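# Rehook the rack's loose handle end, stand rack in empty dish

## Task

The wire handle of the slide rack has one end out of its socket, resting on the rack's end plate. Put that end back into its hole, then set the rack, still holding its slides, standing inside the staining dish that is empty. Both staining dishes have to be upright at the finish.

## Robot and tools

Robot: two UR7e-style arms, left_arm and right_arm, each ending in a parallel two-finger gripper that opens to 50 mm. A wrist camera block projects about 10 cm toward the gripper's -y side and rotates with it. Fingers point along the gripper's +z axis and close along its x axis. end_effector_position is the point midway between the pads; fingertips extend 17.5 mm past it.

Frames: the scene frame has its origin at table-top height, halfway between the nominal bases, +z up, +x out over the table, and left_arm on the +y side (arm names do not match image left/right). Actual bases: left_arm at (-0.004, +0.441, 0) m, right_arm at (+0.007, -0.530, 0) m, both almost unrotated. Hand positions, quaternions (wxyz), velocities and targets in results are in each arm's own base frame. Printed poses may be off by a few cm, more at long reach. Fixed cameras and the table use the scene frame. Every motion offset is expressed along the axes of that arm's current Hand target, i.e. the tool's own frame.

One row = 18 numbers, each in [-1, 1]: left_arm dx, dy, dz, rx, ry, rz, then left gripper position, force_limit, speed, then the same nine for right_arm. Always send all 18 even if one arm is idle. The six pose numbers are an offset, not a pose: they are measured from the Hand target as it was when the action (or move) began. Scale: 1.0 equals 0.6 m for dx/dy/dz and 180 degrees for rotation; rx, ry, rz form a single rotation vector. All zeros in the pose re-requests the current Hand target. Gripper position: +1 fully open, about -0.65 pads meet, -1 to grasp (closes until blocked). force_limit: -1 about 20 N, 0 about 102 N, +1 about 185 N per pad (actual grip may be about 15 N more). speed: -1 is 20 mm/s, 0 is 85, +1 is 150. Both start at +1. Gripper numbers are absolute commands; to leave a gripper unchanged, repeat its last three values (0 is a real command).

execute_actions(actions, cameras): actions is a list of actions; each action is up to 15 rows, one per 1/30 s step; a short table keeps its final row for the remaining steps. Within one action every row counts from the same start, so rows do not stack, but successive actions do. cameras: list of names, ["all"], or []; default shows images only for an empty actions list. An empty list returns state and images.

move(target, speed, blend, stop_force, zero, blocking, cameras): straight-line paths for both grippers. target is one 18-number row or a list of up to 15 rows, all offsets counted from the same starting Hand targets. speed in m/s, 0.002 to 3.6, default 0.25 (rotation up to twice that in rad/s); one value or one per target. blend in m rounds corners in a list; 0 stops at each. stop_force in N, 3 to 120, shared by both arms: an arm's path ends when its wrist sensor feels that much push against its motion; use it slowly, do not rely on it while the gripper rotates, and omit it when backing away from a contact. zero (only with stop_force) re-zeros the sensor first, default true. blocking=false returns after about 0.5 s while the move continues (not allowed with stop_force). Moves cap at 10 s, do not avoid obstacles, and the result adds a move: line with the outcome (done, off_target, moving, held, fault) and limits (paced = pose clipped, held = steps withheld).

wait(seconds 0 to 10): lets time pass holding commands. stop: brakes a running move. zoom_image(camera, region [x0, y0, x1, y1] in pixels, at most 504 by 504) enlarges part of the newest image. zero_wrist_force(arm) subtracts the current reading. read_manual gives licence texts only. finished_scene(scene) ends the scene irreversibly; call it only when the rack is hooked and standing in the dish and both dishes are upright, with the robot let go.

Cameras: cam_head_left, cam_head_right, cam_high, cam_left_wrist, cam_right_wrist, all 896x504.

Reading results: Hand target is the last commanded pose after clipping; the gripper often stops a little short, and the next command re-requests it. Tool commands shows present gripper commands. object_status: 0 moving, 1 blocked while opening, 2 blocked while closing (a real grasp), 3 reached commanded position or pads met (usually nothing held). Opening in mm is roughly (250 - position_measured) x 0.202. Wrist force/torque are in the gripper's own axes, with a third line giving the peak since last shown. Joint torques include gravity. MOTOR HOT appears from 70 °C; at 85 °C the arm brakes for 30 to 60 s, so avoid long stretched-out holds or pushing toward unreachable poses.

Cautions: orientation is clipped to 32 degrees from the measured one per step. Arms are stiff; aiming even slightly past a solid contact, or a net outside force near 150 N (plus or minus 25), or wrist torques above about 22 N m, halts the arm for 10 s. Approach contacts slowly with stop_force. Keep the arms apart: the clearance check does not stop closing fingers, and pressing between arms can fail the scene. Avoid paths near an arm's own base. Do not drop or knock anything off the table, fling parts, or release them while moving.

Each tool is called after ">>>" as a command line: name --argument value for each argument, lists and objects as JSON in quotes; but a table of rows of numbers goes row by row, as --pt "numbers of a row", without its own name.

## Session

>>> execute_actions --actions '[]'

>>> zoom_image --camera "cam_head_left" --region '[400, 130, 600, 300]'

>>> zoom_image --camera "cam_high" --region '[340, 220, 540, 400]'

Scene clock: 0.00 s.
left_arm: end_effector_position=(+0.1298, -0.2096, +0.1884) position_measured=3 object_status=3 end_effector_quat_wxyz=(+0.141, +0.768, -0.093, -0.617) | right_arm: end_effector_position=(+0.5726, +0.5098, +0.2935) position_measured=3 object_status=3 end_effector_quat_wxyz=(-0.388, +0.913, -0.123, +0.027)
Joint positions: left_arm=[-0.766 -1.41 2.092 -0.986 -2.419 1.685] | right_arm=[3.905 -1.986 -1.524 -0.501 1.989 2.757]
Joint velocities: within noise
Joint torques (N m): no reading
Motor temperatures (°C): left_arm=[36 31 31 43 35 48] | right_arm=[39 36 32 44 34 38]
Wrist force (N): no reading
Wrist torque (N m): no reading
Wrist force, peak (N): no reading
Hand target: left_arm +0.1298, -0.2096, +0.1884; +0.141, +0.768, -0.093, -0.617 | right_arm +0.5726, +0.5098, +0.2935; -0.388, +0.913, -0.123, +0.027
Tool commands: left_gripper/position=+1.0 left_gripper/force_limit=+1.0 left_gripper/speed=+1.0 right_gripper/position=+1.0 right_gripper/force_limit=+1.0 right_gripper/speed=+1.0

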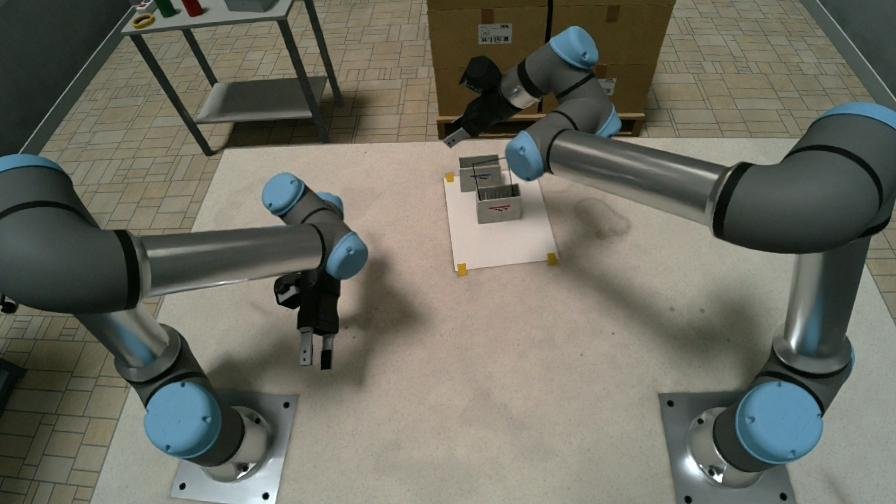

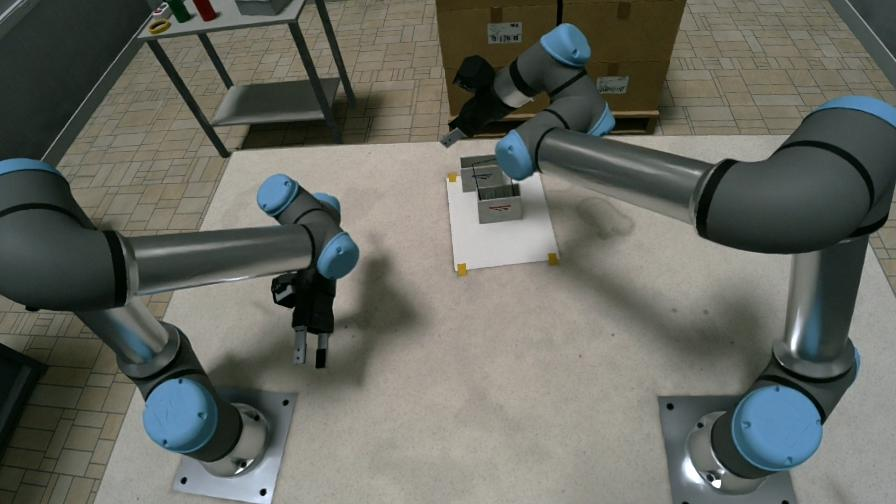

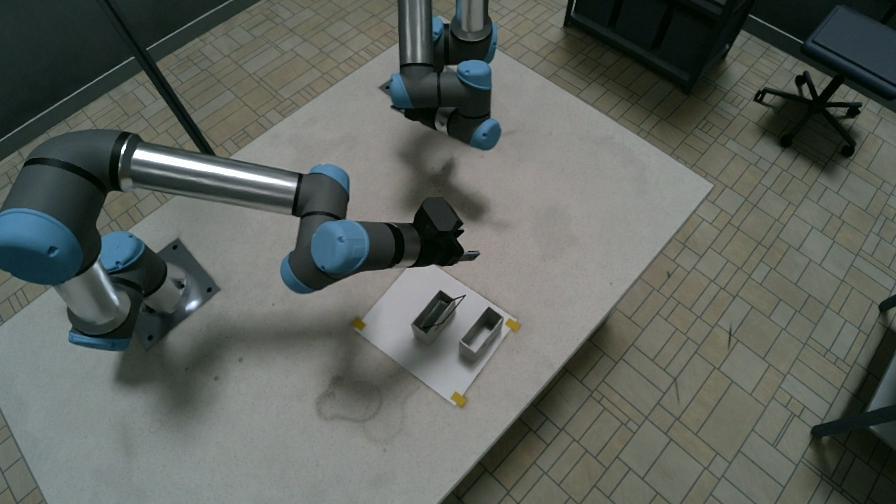

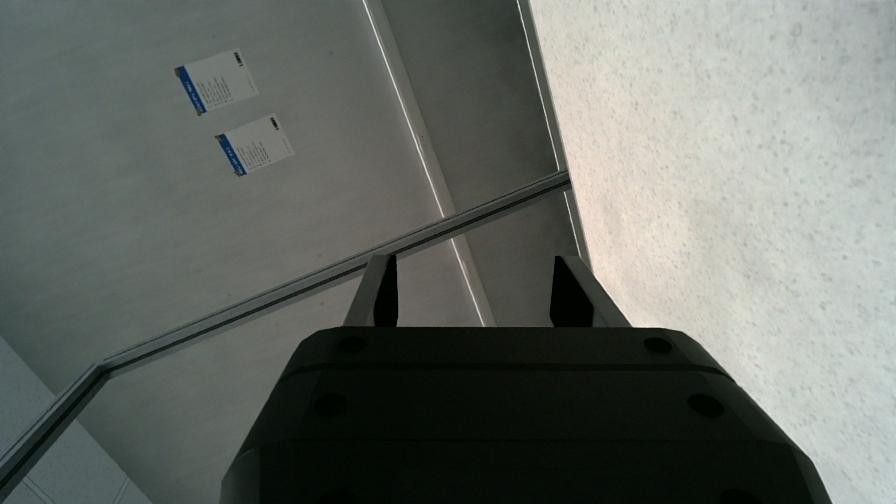

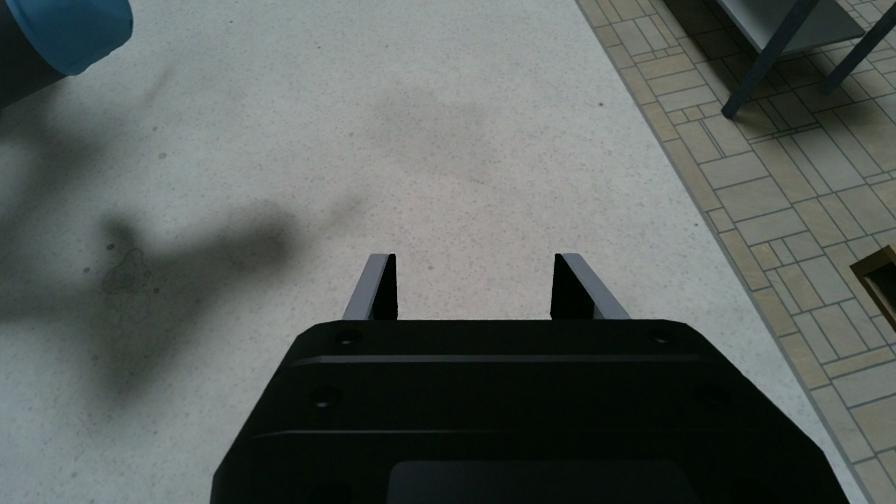

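Scaled by 2.520 from the camera's 896x504 image, which has a finer 1280x720 frame.

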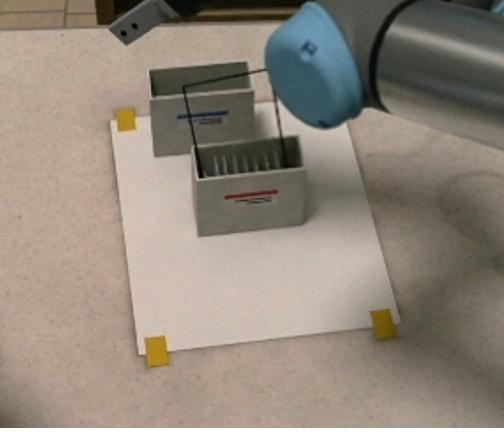

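Scaled by 2.520 from the camera's 896x504 image, which has a finer 1280x720 frame.

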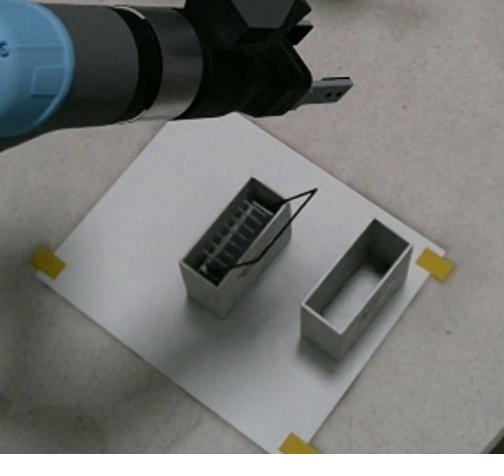

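>>> move --pt "-0.0783 0.2012 -0.4725 -0.0719 0.159 -0.0106 0 1 1 0.0305 0.0533 -0.1285 -0.1249 -0.0677 -0.3188 0 1 1" --pt "-0.002 0.2717 -0.7092 -0.115 0.2545 -0.0169 0 1 1 0.0542 0.2038 -0.0823 -0.2497 -0.1353 -0.6376 0 1 1" --pt "0.23 0.3593 -0.859 -0.1438 0.3181 -0.0211 0 1 1 0.0542 0.2038 -0.0823 -0.2497 -0.1353 -0.6376 0 1 1" --speed 0.45 --blend '[0.05, 0.03, 0]' --cameras '["cam_left_wrist", "cam_right_wrist", "cam_head_left"]'

>>> zoom_image --camera "cam_right_wrist" --region '[300, 30, 660, 320]'

>>> zoom_image --camera "cam_left_wrist" --region '[300, 30, 660, 320]'

Scene clock: 50.03 s.
left_arm: end_effector_position=(+0.6695, -0.4035, +0.2346) position_measured=152 object_status=3 end_effector_quat_wxyz=(+0.310, +0.921, +0.145, -0.186) | right_arm: end_effector_position=(+0.5722, +0.3853, +0.2392) position_measured=152 object_status=3 end_effector_quat_wxyz=(+0.114, +0.645, +0.744, +0.131)
Joint positions: left_arm=[-0.491 -0.862 1.038 -1.843 -2.306 0.731] | right_arm=[4.018 -1.868 -1.563 -1.018 1.338 0.702]
Joint torques (N m): left_arm=[-9.02 -42.22 -35.98 -5.03 -0.21 -2.18] | right_arm=[13.4 53.09 18.3 6.03 -2.12 -2.55]
Wrist force (N): left_arm=[0.5 0.7 -0.5] | right_arm=[0.1 -1.1 -1.0]
Wrist torque (N m): left_arm=[0.13 0.03 0.13] | right_arm=[-0.34 0.02 -0.10]
Wrist force, peak (N): left_arm=[-0.7 -0.8 -2.6] | right_arm=[-0.2 -1.2 -1.0]
Hand target: left_arm +0.6696, -0.4036, +0.2346; +0.310, +0.921, +0.145, -0.186 | right_arm +0.5722, +0.3853, +0.2392; +0.114, +0.645, +0.744, +0.131
Off the commanded pose: left_arm 0.000 m, 0 deg | right_arm 0.000 m, 0 deg.
move: done
Images, in order (width x height): cam_head_left 896x504, cam_left_wrist 896x504, cam_right_wrist 896x504.

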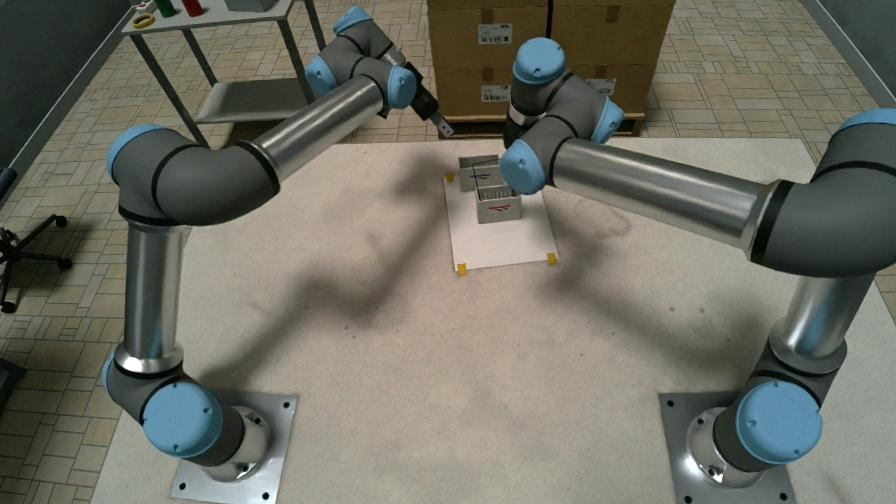

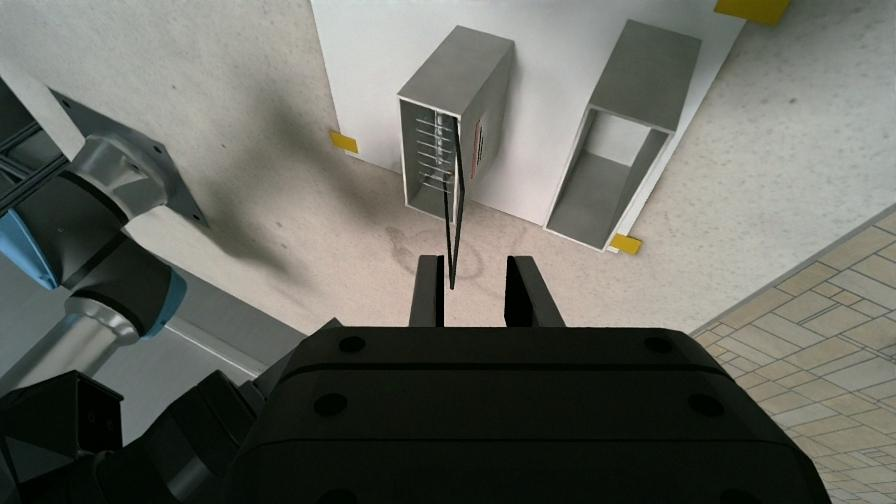

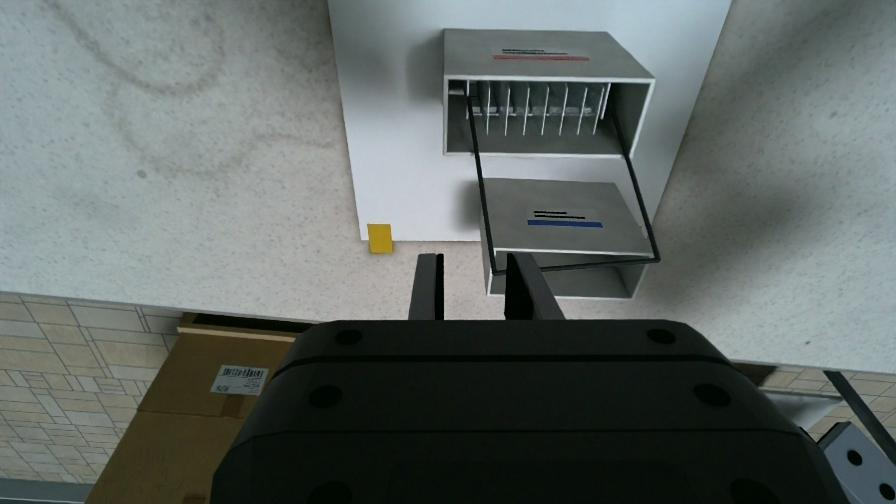

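Scaled by 1.400 from the camera's 896x504 image, which has a finer 1280x720 frame.

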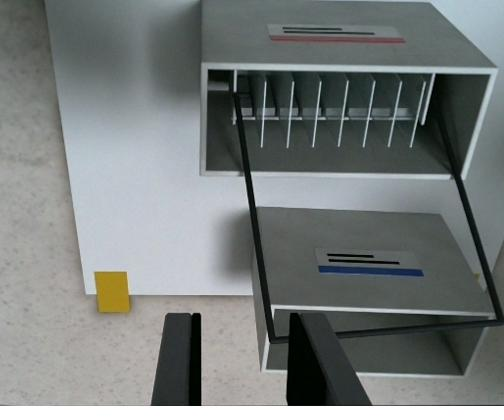

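Scaled by 1.400 from the camera's 896x504 image, which has a finer 1280x720 frame.

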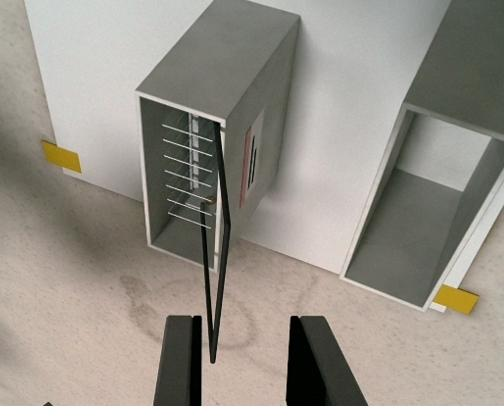

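>>> move --pt "-0.0017 -0.0165 0.155 -0.0332 -0.0207 0.0092 0 1 1 0.018 0.0015 0.14 0.0004 -0.0372 -0.0077 0 1 1" --pt "-0.0017 -0.0165 0.1957 -0.0332 -0.0207 0.0092 0 1 1 0.018 0.0015 0.1792 0.0004 -0.0372 -0.0077 0 1 1" --speed '[0.12, 0.06]' --blend 0.01 --stop_force 15 --cameras '["cam_left_wrist", "cam_right_wrist"]'

>>> zoom_image --camera "cam_right_wrist" --region '[340, 40, 700, 330]'

>>> zoom_image --camera "cam_left_wrist" --region '[340, 40, 600, 330]'

Scene clock: 82.87 s.
left_arm: end_effector_position=(+0.6352, -0.4696, +0.1432) position_measured=152 object_status=3 end_effector_quat_wxyz=(+0.365, +0.899, +0.131, -0.204) | right_arm: end_effector_position=(+0.6079, +0.4012, +0.1384) position_measured=152 object_status=3 end_effector_quat_wxyz=(+0.159, +0.642, +0.744, +0.091)
Joint positions: left_arm=[-0.561 -0.786 1.245 -2.254 -2.411 0.62] | right_arm=[4.025 -2.066 -1.536 -0.929 1.249 0.707]
Joint torques (N m): left_arm=[-9.14 -42.93 -18.44 -5.19 -0.33 -2.31] | right_arm=[-12.44 33.56 33.23 5.82 -0.87 -2.3]
Wrist force (N): left_arm=[0.4 0.2 -0.6] | right_arm=[0.0 -1.3 -1.1]
Wrist torque (N m): left_arm=[0.02 0.03 0.10] | right_arm=[-0.37 -0.01 -0.20]
Wrist force, peak (N): left_arm=[0.1 1.0 -1.7] | right_arm=[-0.5 -0.9 -2.8]
Hand target: left_arm +0.6352, -0.4696, +0.1432; +0.365, +0.899, +0.131, -0.204 | right_arm +0.6079, +0.4012, +0.1384; +0.159, +0.642, +0.744, +0.091
Off the commanded pose: left_arm 0.000 m, 0 deg | right_arm 0.000 m, 0 deg.
move: done
Images, in order (width x height): cam_left_wrist 896x504, cam_right_wrist 896x504.

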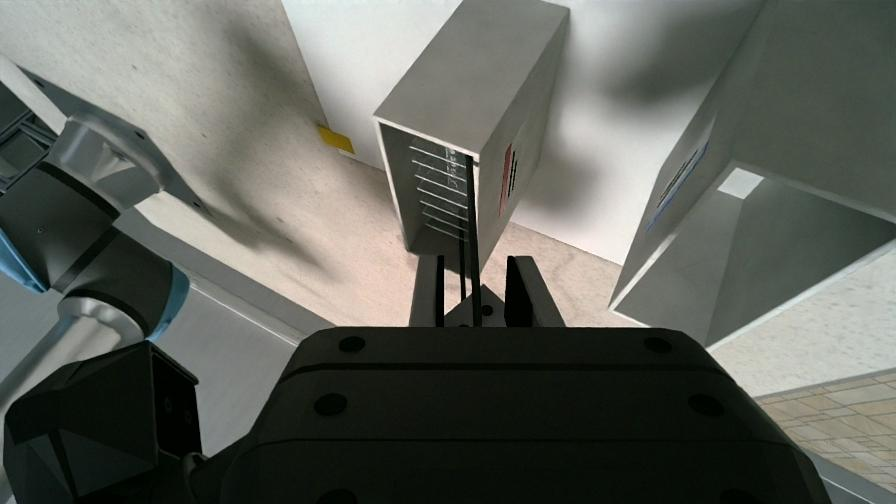

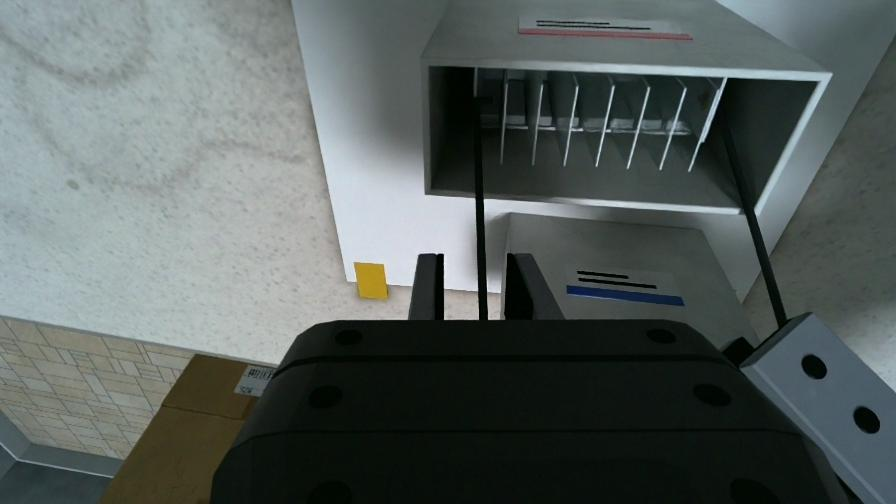

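Scaled by 1.400 from the camera's 896x504 image, which has a finer 1280x720 frame.

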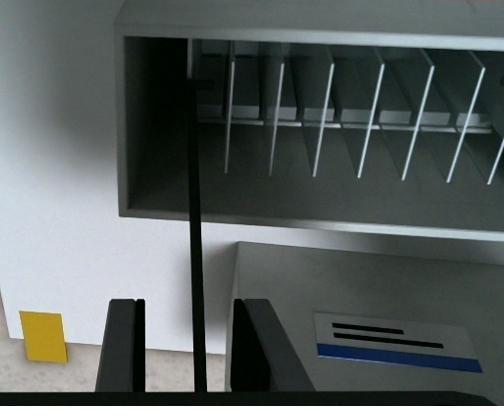

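Scaled by 1.738 from the camera's 896x504 image, which has a finer 1280x720 frame.

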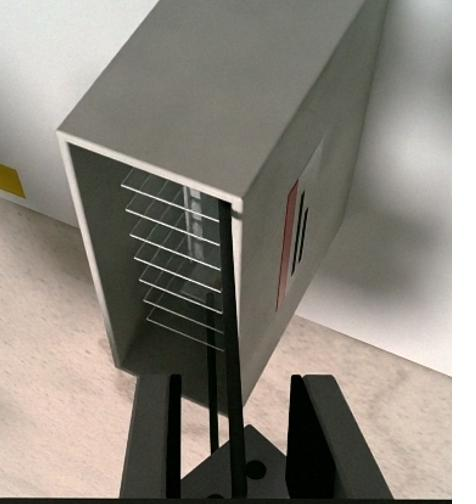

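>>> move --target '[0, 0, 0, 0, 0, 0, -1, -0.1, -1, 0, 0, 0, 0, 0, 0, -1, -0.6, -1]' --cameras '["cam_left_wrist", "cam_right_wrist"]'

>>> zoom_image --camera "cam_right_wrist" --region '[420, 50, 560, 190]'

Scene clock: 86.77 s.
left_arm: end_effector_position=(+0.6352, -0.4696, +0.1432) position_measured=245 object_status=2 end_effector_quat_wxyz=(+0.365, +0.899, +0.131, -0.204) | right_arm: end_effector_position=(+0.6080, +0.4012, +0.1384) position_measured=243 object_status=2 end_effector_quat_wxyz=(+0.159, +0.642, +0.744, +0.091)
Joint positions: left_arm=[-0.561 -0.786 1.245 -2.254 -2.411 0.62] | right_arm=[4.025 -2.066 -1.536 -0.929 1.249 0.707]
Joint torques (N m): left_arm=[-5.65 -44.13 -17.79 -4.61 -0.52 -1.38] | right_arm=[-12.51 33.75 27.48 3.66 -0.17 -2.28]
Wrist force (N): left_arm=[0.6 2.4 0.1] | right_arm=[0.6 -1.8 -7.6]
Wrist torque (N m): left_arm=[0.02 -0.21 -0.22] | right_arm=[-0.40 -0.02 -0.25]
Wrist force, peak (N): left_arm=[0.8 2.8 -0.1] | right_arm=[0.7 -1.9 -7.8]
Hand target: left_arm +0.6352, -0.4696, +0.1432; +0.365, +0.899, +0.131, -0.204 | right_arm +0.6079, +0.4012, +0.1384; +0.159, +0.642, +0.744, +0.091
Off the commanded pose: left_arm 0.000 m, 0 deg | right_arm 0.000 m, 0 deg.
move: done
Images, in order (width x height): cam_left_wrist 896x504, cam_right_wrist 896x504.

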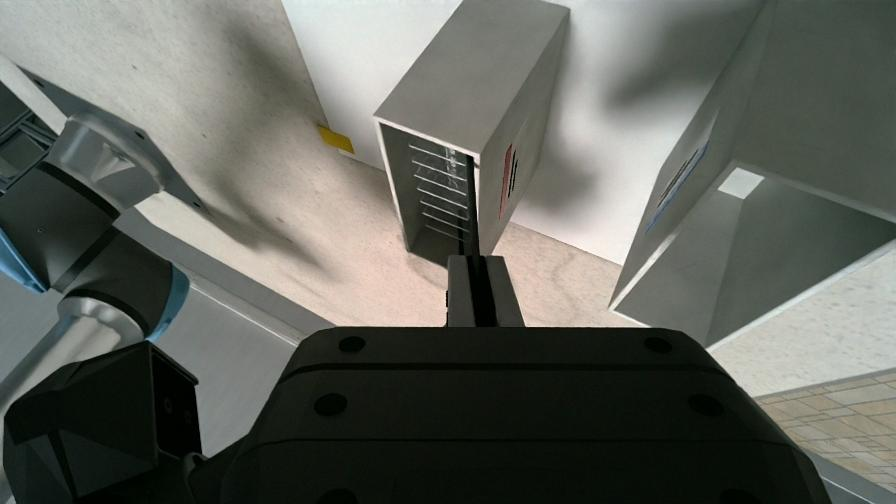

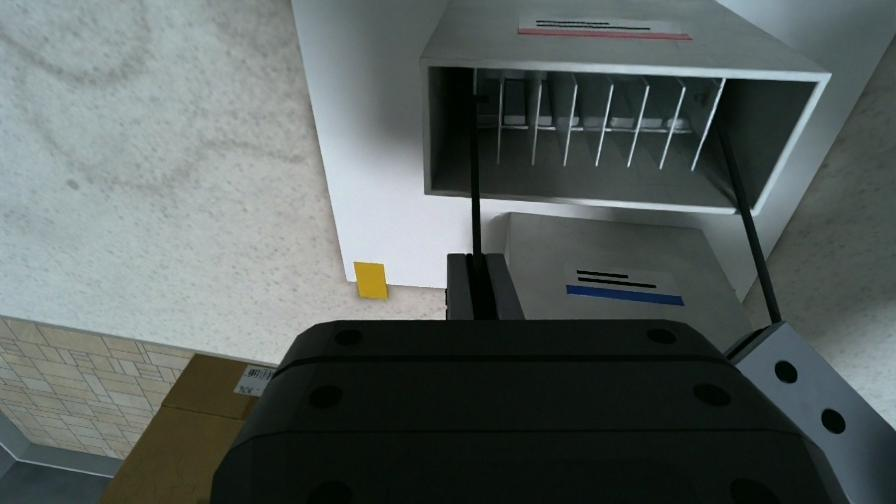

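Scaled by 3.600 from the camera's 896x504 image, which has a finer 1280x720 frame.

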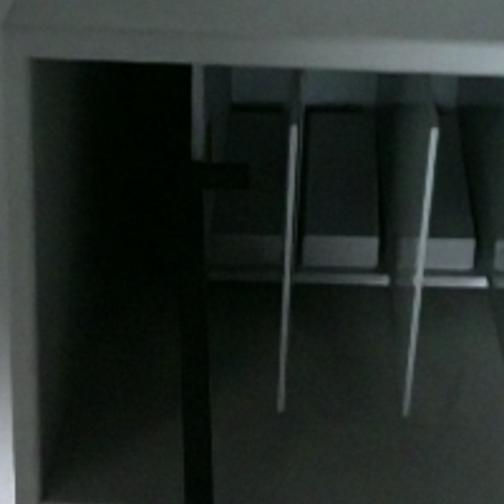

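>>> move --target '[0, 0, 0, 0, 0, 0, -1, -0.1, -1, -0.0071, 0.0008, -0.0023, 0, -0.0292, -0.0296, -1, -0.6, -1]' --speed 0.04 --cameras '["cam_left_wrist", "cam_right_wrist"]'

>>> zoom_image --camera "cam_right_wrist" --region '[420, 50, 560, 190]'

Scene clock: 96.30 s.
left_arm: end_effector_position=(+0.6352, -0.4696, +0.1432) position_measured=245 object_status=2 end_effector_quat_wxyz=(+0.365, +0.899, +0.131, -0.204) | right_arm: end_effector_position=(+0.6084, +0.3972, +0.1404) position_measured=243 object_status=2 end_effector_quat_wxyz=(+0.197, +0.611, +0.765, +0.054)
Joint positions: left_arm=[-0.561 -0.786 1.245 -2.254 -2.411 0.62] | right_arm=[4.047 -2.081 -1.5 -1.02 1.175 0.659]
Joint torques (N m): left_arm=[6.2 -44.15 -19.99 -1.23 0.91 1.2] | right_arm=[-4.53 34.89 27.13 -2.81 -8.37 -2.77]
Wrist force (N): left_arm=[3.1 24.9 15.2] | right_arm=[24.5 -1.1 -4.7]
Wrist torque (N m): left_arm=[-0.07 -0.02 -0.08] | right_arm=[-0.64 0.16 -0.01]
Wrist force, peak (N): left_arm=[3.1 24.9 15.2] | right_arm=[24.5 -0.8 -4.9]
Hand target: left_arm +0.6352, -0.4696, +0.1432; +0.365, +0.899, +0.131, -0.204 | right_arm +0.6084, +0.3972, +0.1404; +0.197, +0.611, +0.765, +0.054
Off the commanded pose: left_arm 0.000 m, 0 deg | right_arm 0.000 m, 0 deg.
move: done
Images, in order (width x height): cam_left_wrist 896x504, cam_right_wrist 896x504.

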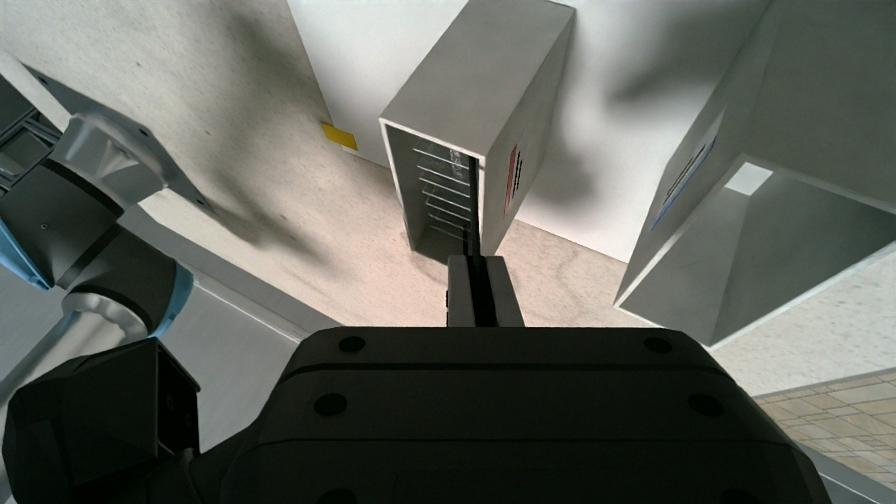

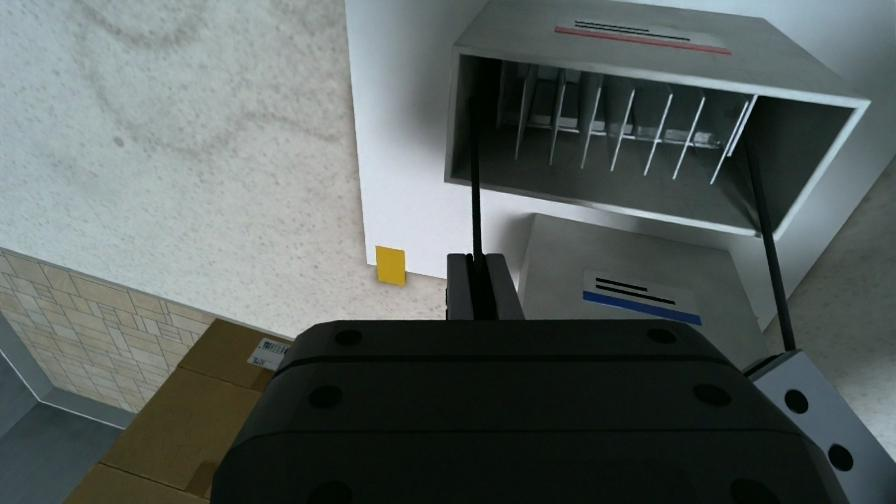

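Scaled by 3.600 from the camera's 896x504 image, which has a finer 1280x720 frame.

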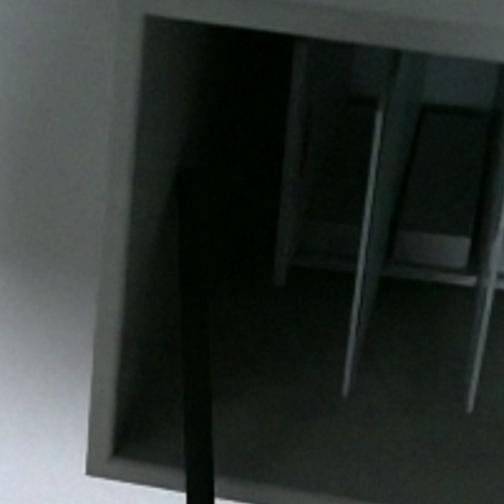

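>>> move --target '[0, 0.0158, 0.012, 0.036, 0.0113, -0.0151, -1, -0.1, -1, -0.011, -0.0075, 0.0188, -0.0023, 0.0381, 0.014, -1, -0.6, -1]' --speed 0.04 --cameras '["cam_left_wrist", "cam_right_wrist"]'

>>> zoom_image --camera "cam_right_wrist" --region '[420, 50, 560, 190]'

>>> zoom_image --camera "cam_right_wrist" --region '[400, 40, 860, 330]'

Scene clock: 105.17 s.
left_arm: end_effector_position=(+0.6369, -0.4813, +0.1442) position_measured=245 object_status=2 end_effector_quat_wxyz=(+0.306, +0.918, +0.147, -0.203) | right_arm: end_effector_position=(+0.6096, +0.3880, +0.1302) position_measured=243 object_status=2 end_effector_quat_wxyz=(+0.152, +0.622, +0.762, +0.097)
Joint positions: left_arm=[-0.595 -0.775 1.146 -2.097 -2.311 0.598] | right_arm=[4.002 -2.055 -1.584 -0.864 1.273 0.628]
Joint torques (N m): left_arm=[1.84 -48.06 -31.95 -0.2 1.04 -1.92] | right_arm=[-25.35 54.47 7.77 1.3 -2.26 -2.77]
Wrist force (N): left_arm=[3.3 16.2 14.8] | right_arm=[17.1 2.1 -8.3]
Wrist torque (N m): left_arm=[0.34 0.01 -0.13] | right_arm=[-0.56 0.22 0.05]
Wrist force, peak (N): left_arm=[3.1 26.2 15.6] | right_arm=[25.5 -1.1 -5.2]
Hand target: left_arm +0.6369, -0.4813, +0.1442; +0.306, +0.918, +0.147, -0.203 | right_arm +0.6096, +0.3880, +0.1301; +0.152, +0.622, +0.762, +0.097
Off the commanded pose: left_arm 0.000 m, 0 deg | right_arm 0.000 m, 0 deg.
move: done
Images, in order (width x height): cam_left_wrist 896x504, cam_right_wrist 896x504.

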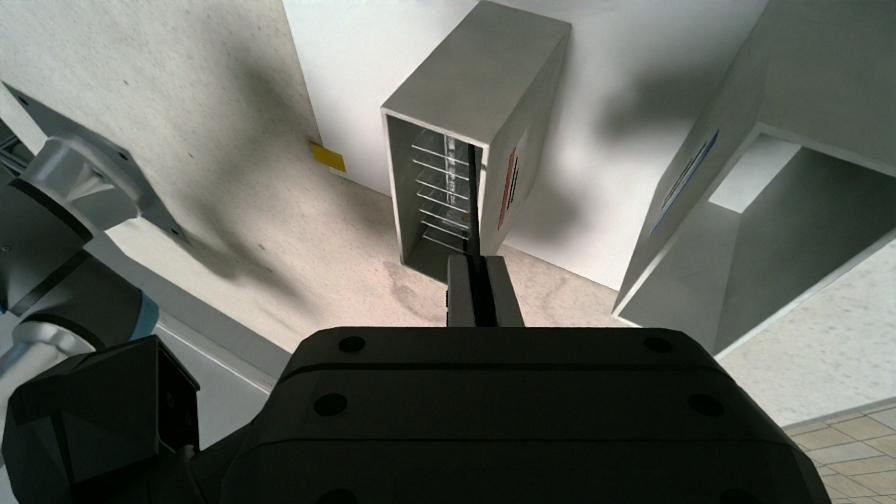

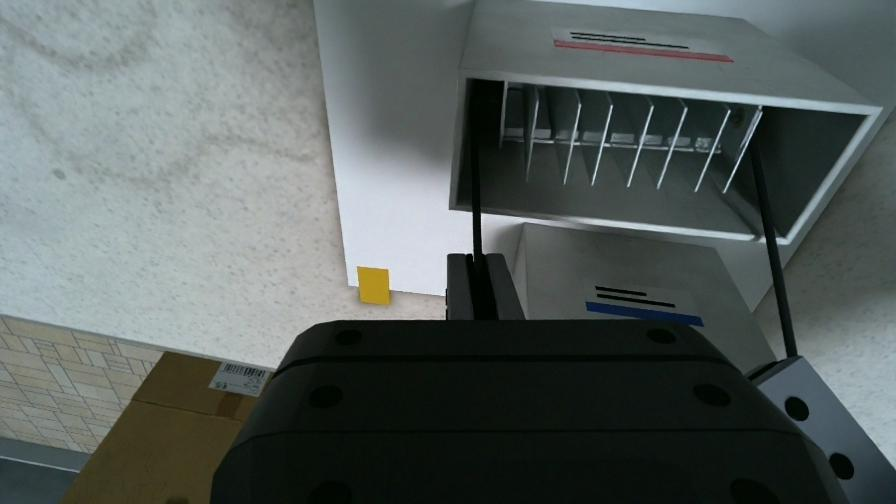

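Scaled by 3.600 from the camera's 896x504 image, which has a finer 1280x720 frame.

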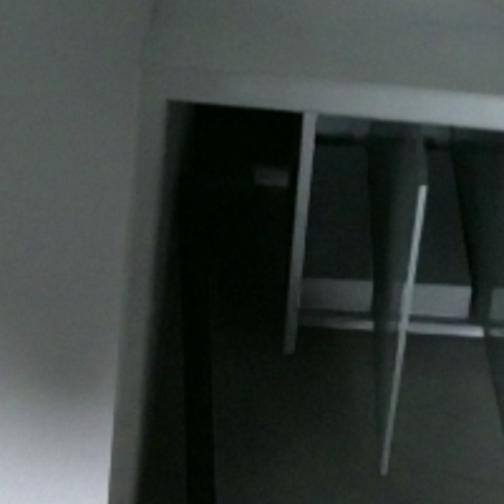

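Scaled by 1.096 from the camera's 896x504 image, which has a finer 1280x720 frame.

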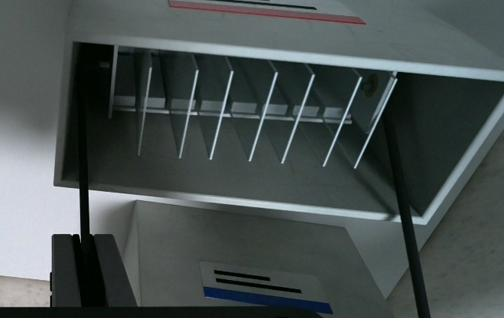

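>>> zoom_image --camera "cam_right_wrist" --region '[462, 76, 522, 136]'

>>> zoom_image --camera "cam_right_wrist" --region '[715, 90, 785, 160]'

Scaled by 8.400 from the camera's 896x504 image, which has a finer 1280x720 frame.

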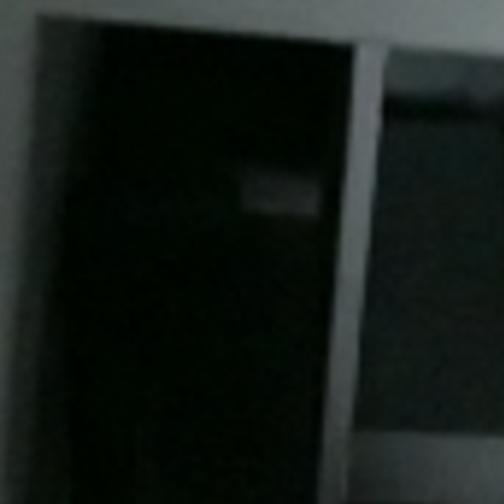

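Scaled by 7.200 from the camera's 896x504 image, which has a finer 1280x720 frame.

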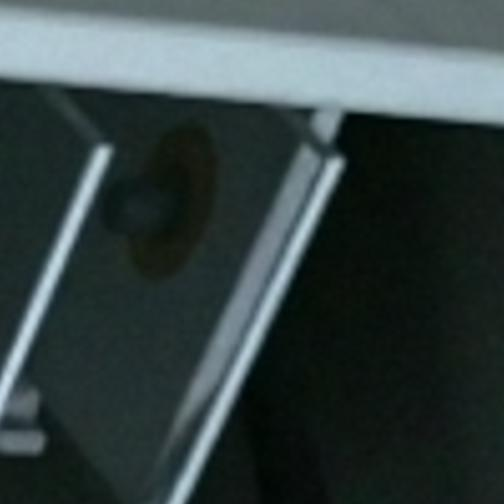

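>>> move --target '[0, 0, 0, 0, 0, 0, -1, -0.1, -1, 0.0036, 0, 0, 0, 0.0136, 0.0138, -1, -0.6, -1]' --speed 0.03 --cameras '["cam_right_wrist"]'

>>> zoom_image --camera "cam_right_wrist" --region '[440, 76, 520, 156]'

Scene clock: 128.67 s.
left_arm: end_effector_position=(+0.6369, -0.4813, +0.1442) position_measured=245 object_status=2 end_effector_quat_wxyz=(+0.306, +0.918, +0.147, -0.203) | right_arm: end_effector_position=(+0.6092, +0.3900, +0.1299) position_measured=243 object_status=2 end_effector_quat_wxyz=(+0.133, +0.636, +0.751, +0.114)
Joint positions: left_arm=[-0.595 -0.775 1.146 -2.097 -2.31 0.598] | right_arm=[3.992 -2.05 -1.598 -0.825 1.309 0.653]
Joint torques (N m): left_arm=[2.57 -49.84 -32.32 -1.41 -0.09 0.57] | right_arm=[-15.08 58.1 14.11 4.88 0.31 2.17]
Wrist force (N): left_arm=[0.6 4.4 2.0] | right_arm=[3.2 -1.0 -2.3]
Wrist torque (N m): left_arm=[0.03 -0.08 -0.04] | right_arm=[-0.54 0.13 -0.12]
Wrist force, peak (N): left_arm=[3.2 16.4 15.2] | right_arm=[17.3 2.0 -8.3]
Hand target: left_arm +0.6369, -0.4813, +0.1442; +0.306, +0.918, +0.147, -0.203 | right_arm +0.6092, +0.3901, +0.1299; +0.133, +0.636, +0.751, +0.114
Off the commanded pose: left_arm 0.000 m, 0 deg | right_arm 0.000 m, 0 deg.
move: done
Images, in order (width x height): cam_right_wrist 896x504.

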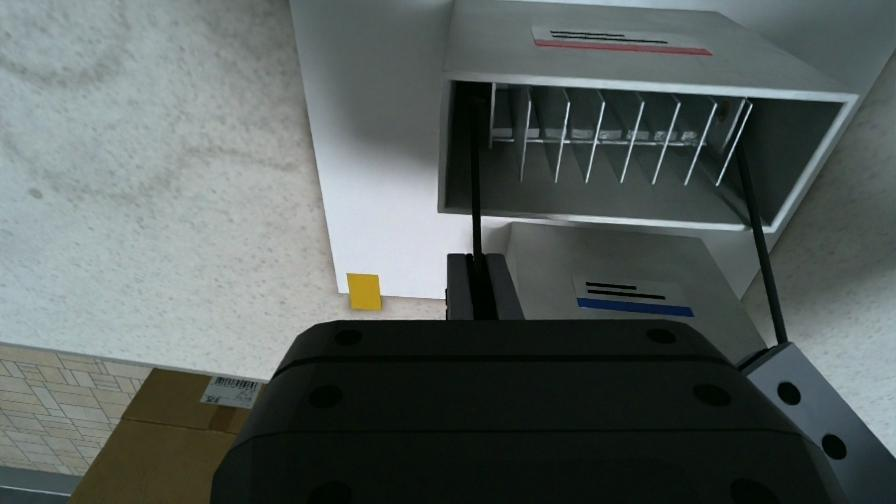

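Scaled by 6.300 from the camera's 896x504 image, which has a finer 1280x720 frame.

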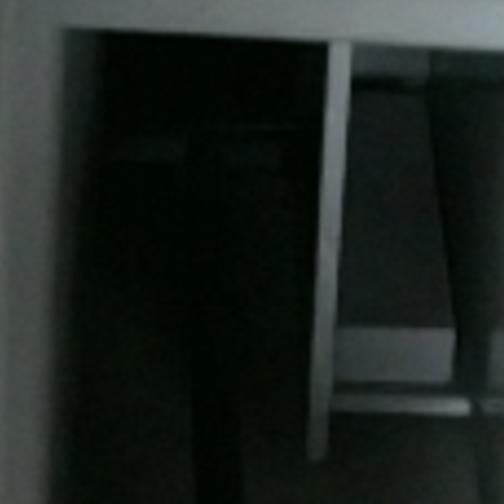

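>>> move --target '[0, 0, 0, 0, 0, 0, -1, -0.1, -1, 0.0036, 0, 0, 0, 0.0136, 0.0138, -1, -0.6, -1]' --speed 0.03 --cameras '["cam_right_wrist"]'

>>> zoom_image --camera "cam_right_wrist" --region '[440, 76, 520, 156]'

Scene clock: 132.87 s.
left_arm: end_effector_position=(+0.6369, -0.4813, +0.1442) position_measured=245 object_status=2 end_effector_quat_wxyz=(+0.306, +0.918, +0.147, -0.203) | right_arm: end_effector_position=(+0.6089, +0.3922, +0.1298) position_measured=243 object_status=2 end_effector_quat_wxyz=(+0.115, +0.650, +0.740, +0.130)
Joint positions: left_arm=[-0.595 -0.775 1.146 -2.097 -2.31 0.598] | right_arm=[3.981 -2.046 -1.613 -0.785 1.345 0.679]
Joint torques (N m): left_arm=[2.82 -51.72 -25.83 -3.55 -2.36 1.19] | right_arm=[-8.78 60.89 21.41 8.57 1.89 2.49]
Wrist force (N): left_arm=[2.2 -0.5 -9.3] | right_arm=[-7.8 -6.2 -1.1]
Wrist torque (N m): left_arm=[-0.17 -0.10 -0.13] | right_arm=[-0.45 0.05 -0.39]
Wrist force, peak (N): left_arm=[2.2 -0.5 -9.3] | right_arm=[-7.8 -6.2 -1.1]
Hand target: left_arm +0.6369, -0.4813, +0.1442; +0.306, +0.918, +0.147, -0.203 | right_arm +0.6089, +0.3922, +0.1298; +0.115, +0.650, +0.740, +0.130
Off the commanded pose: left_arm 0.000 m, 0 deg | right_arm 0.000 m, 0 deg.
move: done
Images, in order (width x height): cam_right_wrist 896x504.

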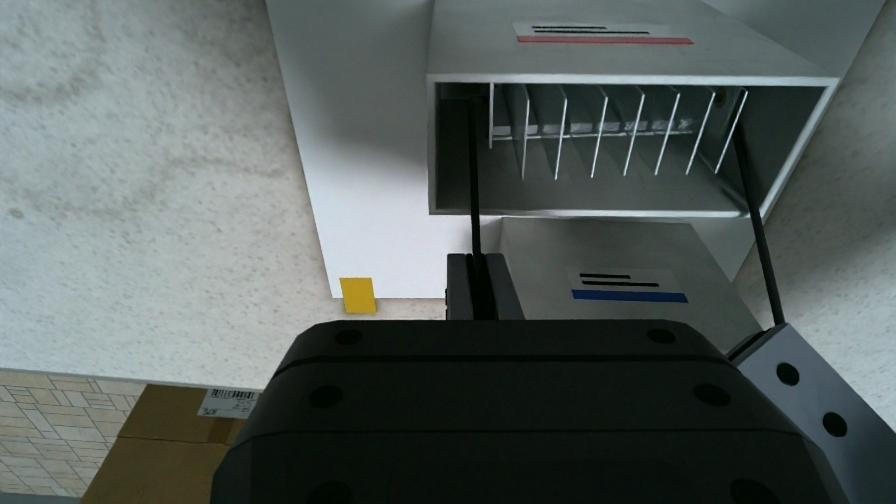

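Scaled by 6.300 from the camera's 896x504 image, which has a finer 1280x720 frame.

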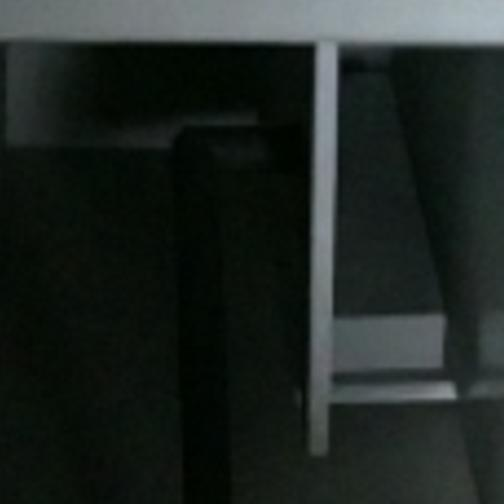

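>>> zoom_image --camera "cam_right_wrist" --region '[690, 80, 770, 160]'

>>> zoom_image --camera "cam_right_wrist" --region '[464, 84, 504, 124]'

>>> wait --seconds 0.1 --cameras '["cam_left_wrist"]'

>>> zoom_image --camera "cam_left_wrist" --region '[380, 90, 540, 260]'

Scaled by 6.300 from the camera's 896x504 image, which has a finer 1280x720 frame.

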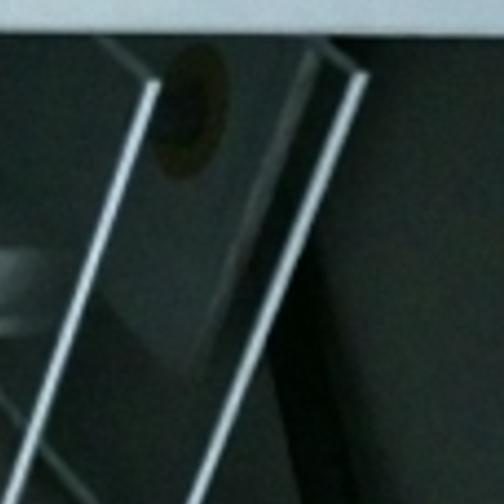

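Scaled by 12.600 from the camera's 896x504 image, which has a finer 1280x720 frame.

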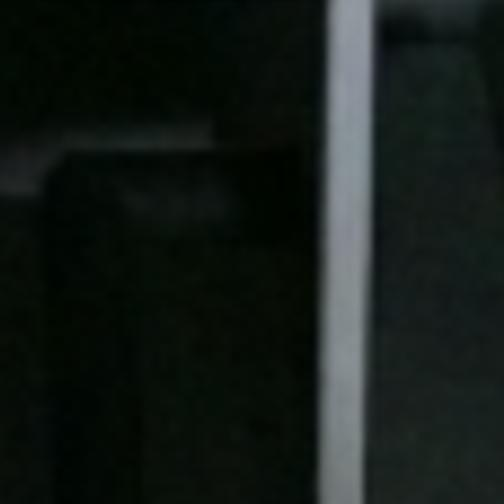

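Scene clock: 136.63 s.
left_arm: end_effector_position=(+0.6369, -0.4813, +0.1442) position_measured=245 object_status=2 end_effector_quat_wxyz=(+0.306, +0.918, +0.147, -0.203) | right_arm: end_effector_position=(+0.6089, +0.3922, +0.1298) position_measured=243 object_status=2 end_effector_quat_wxyz=(+0.115, +0.650, +0.740, +0.130)
Joint positions: left_arm=[-0.595 -0.775 1.146 -2.097 -2.31 0.598] | right_arm=[3.981 -2.046 -1.613 -0.785 1.346 0.679]
Joint torques (N m): left_arm=[-9.04 -54.51 -21.46 -3.51 -2.27 1.17] | right_arm=[-7.96 59.97 20.75 8.69 1.9 2.48]
Wrist force (N): left_arm=[1.9 -1.0 -9.9] | right_arm=[-8.4 -6.1 -1.1]
Wrist torque (N m): left_arm=[-0.17 -0.10 -0.13] | right_arm=[-0.44 0.00 -0.40]
Wrist force, peak (N): left_arm=[1.9 -1.1 -10.1] | right_arm=[-8.8 -6.0 -1.2]
Hand target: left_arm +0.6369, -0.4813, +0.1442; +0.306, +0.918, +0.147, -0.203 | right_arm +0.6089, +0.3922, +0.1298; +0.115, +0.650, +0.740, +0.130
Tool commands: left_gripper/position=-1.0 left_gripper/force_limit=-0.1 left_gripper/speed=-1.0 right_gripper/position=-1.0 right_gripper/force_limit=-0.6 right_gripper/speed=-1.0
Off the commanded pose: left_arm 0.000 m, 0 deg | right_arm 0.000 m, 0 deg.
wait: 0.10 s; at rest from the start
Images, in order (width x height): cam_left_wrist 896x504.

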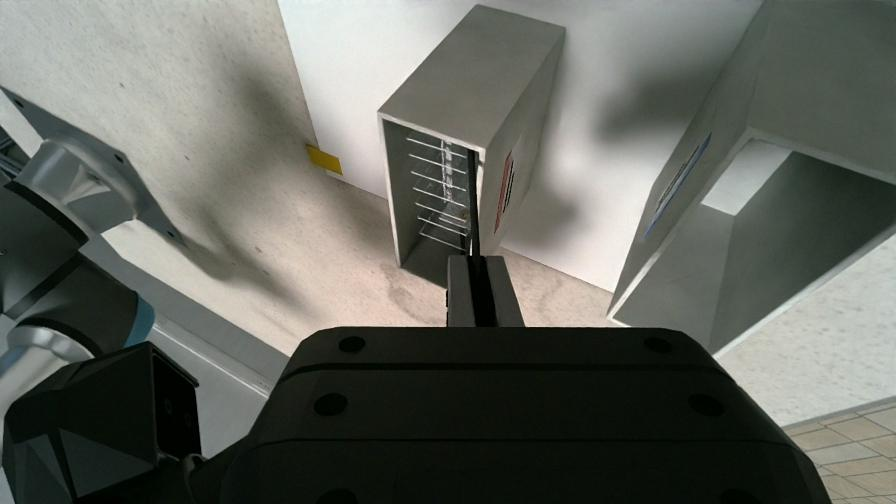

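Scaled by 2.965 from the camera's 896x504 image, which has a finer 1280x720 frame.

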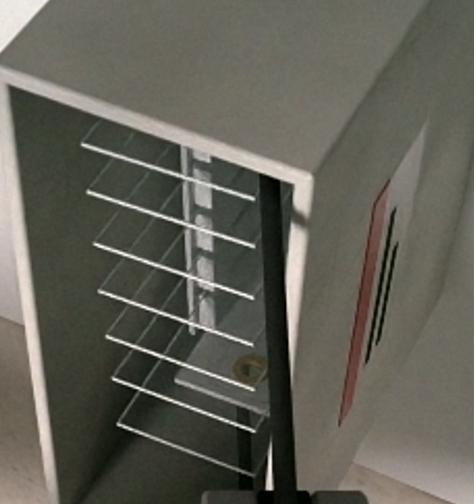

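>>> zoom_image --camera "cam_left_wrist" --region '[430, 195, 490, 255]'

Scaled by 8.400 from the camera's 896x504 image, which has a finer 1280x720 frame.

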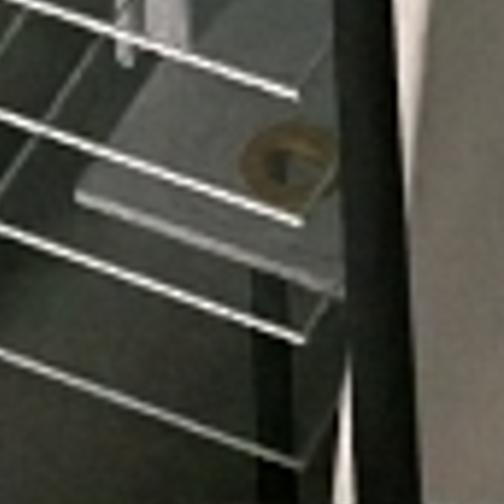

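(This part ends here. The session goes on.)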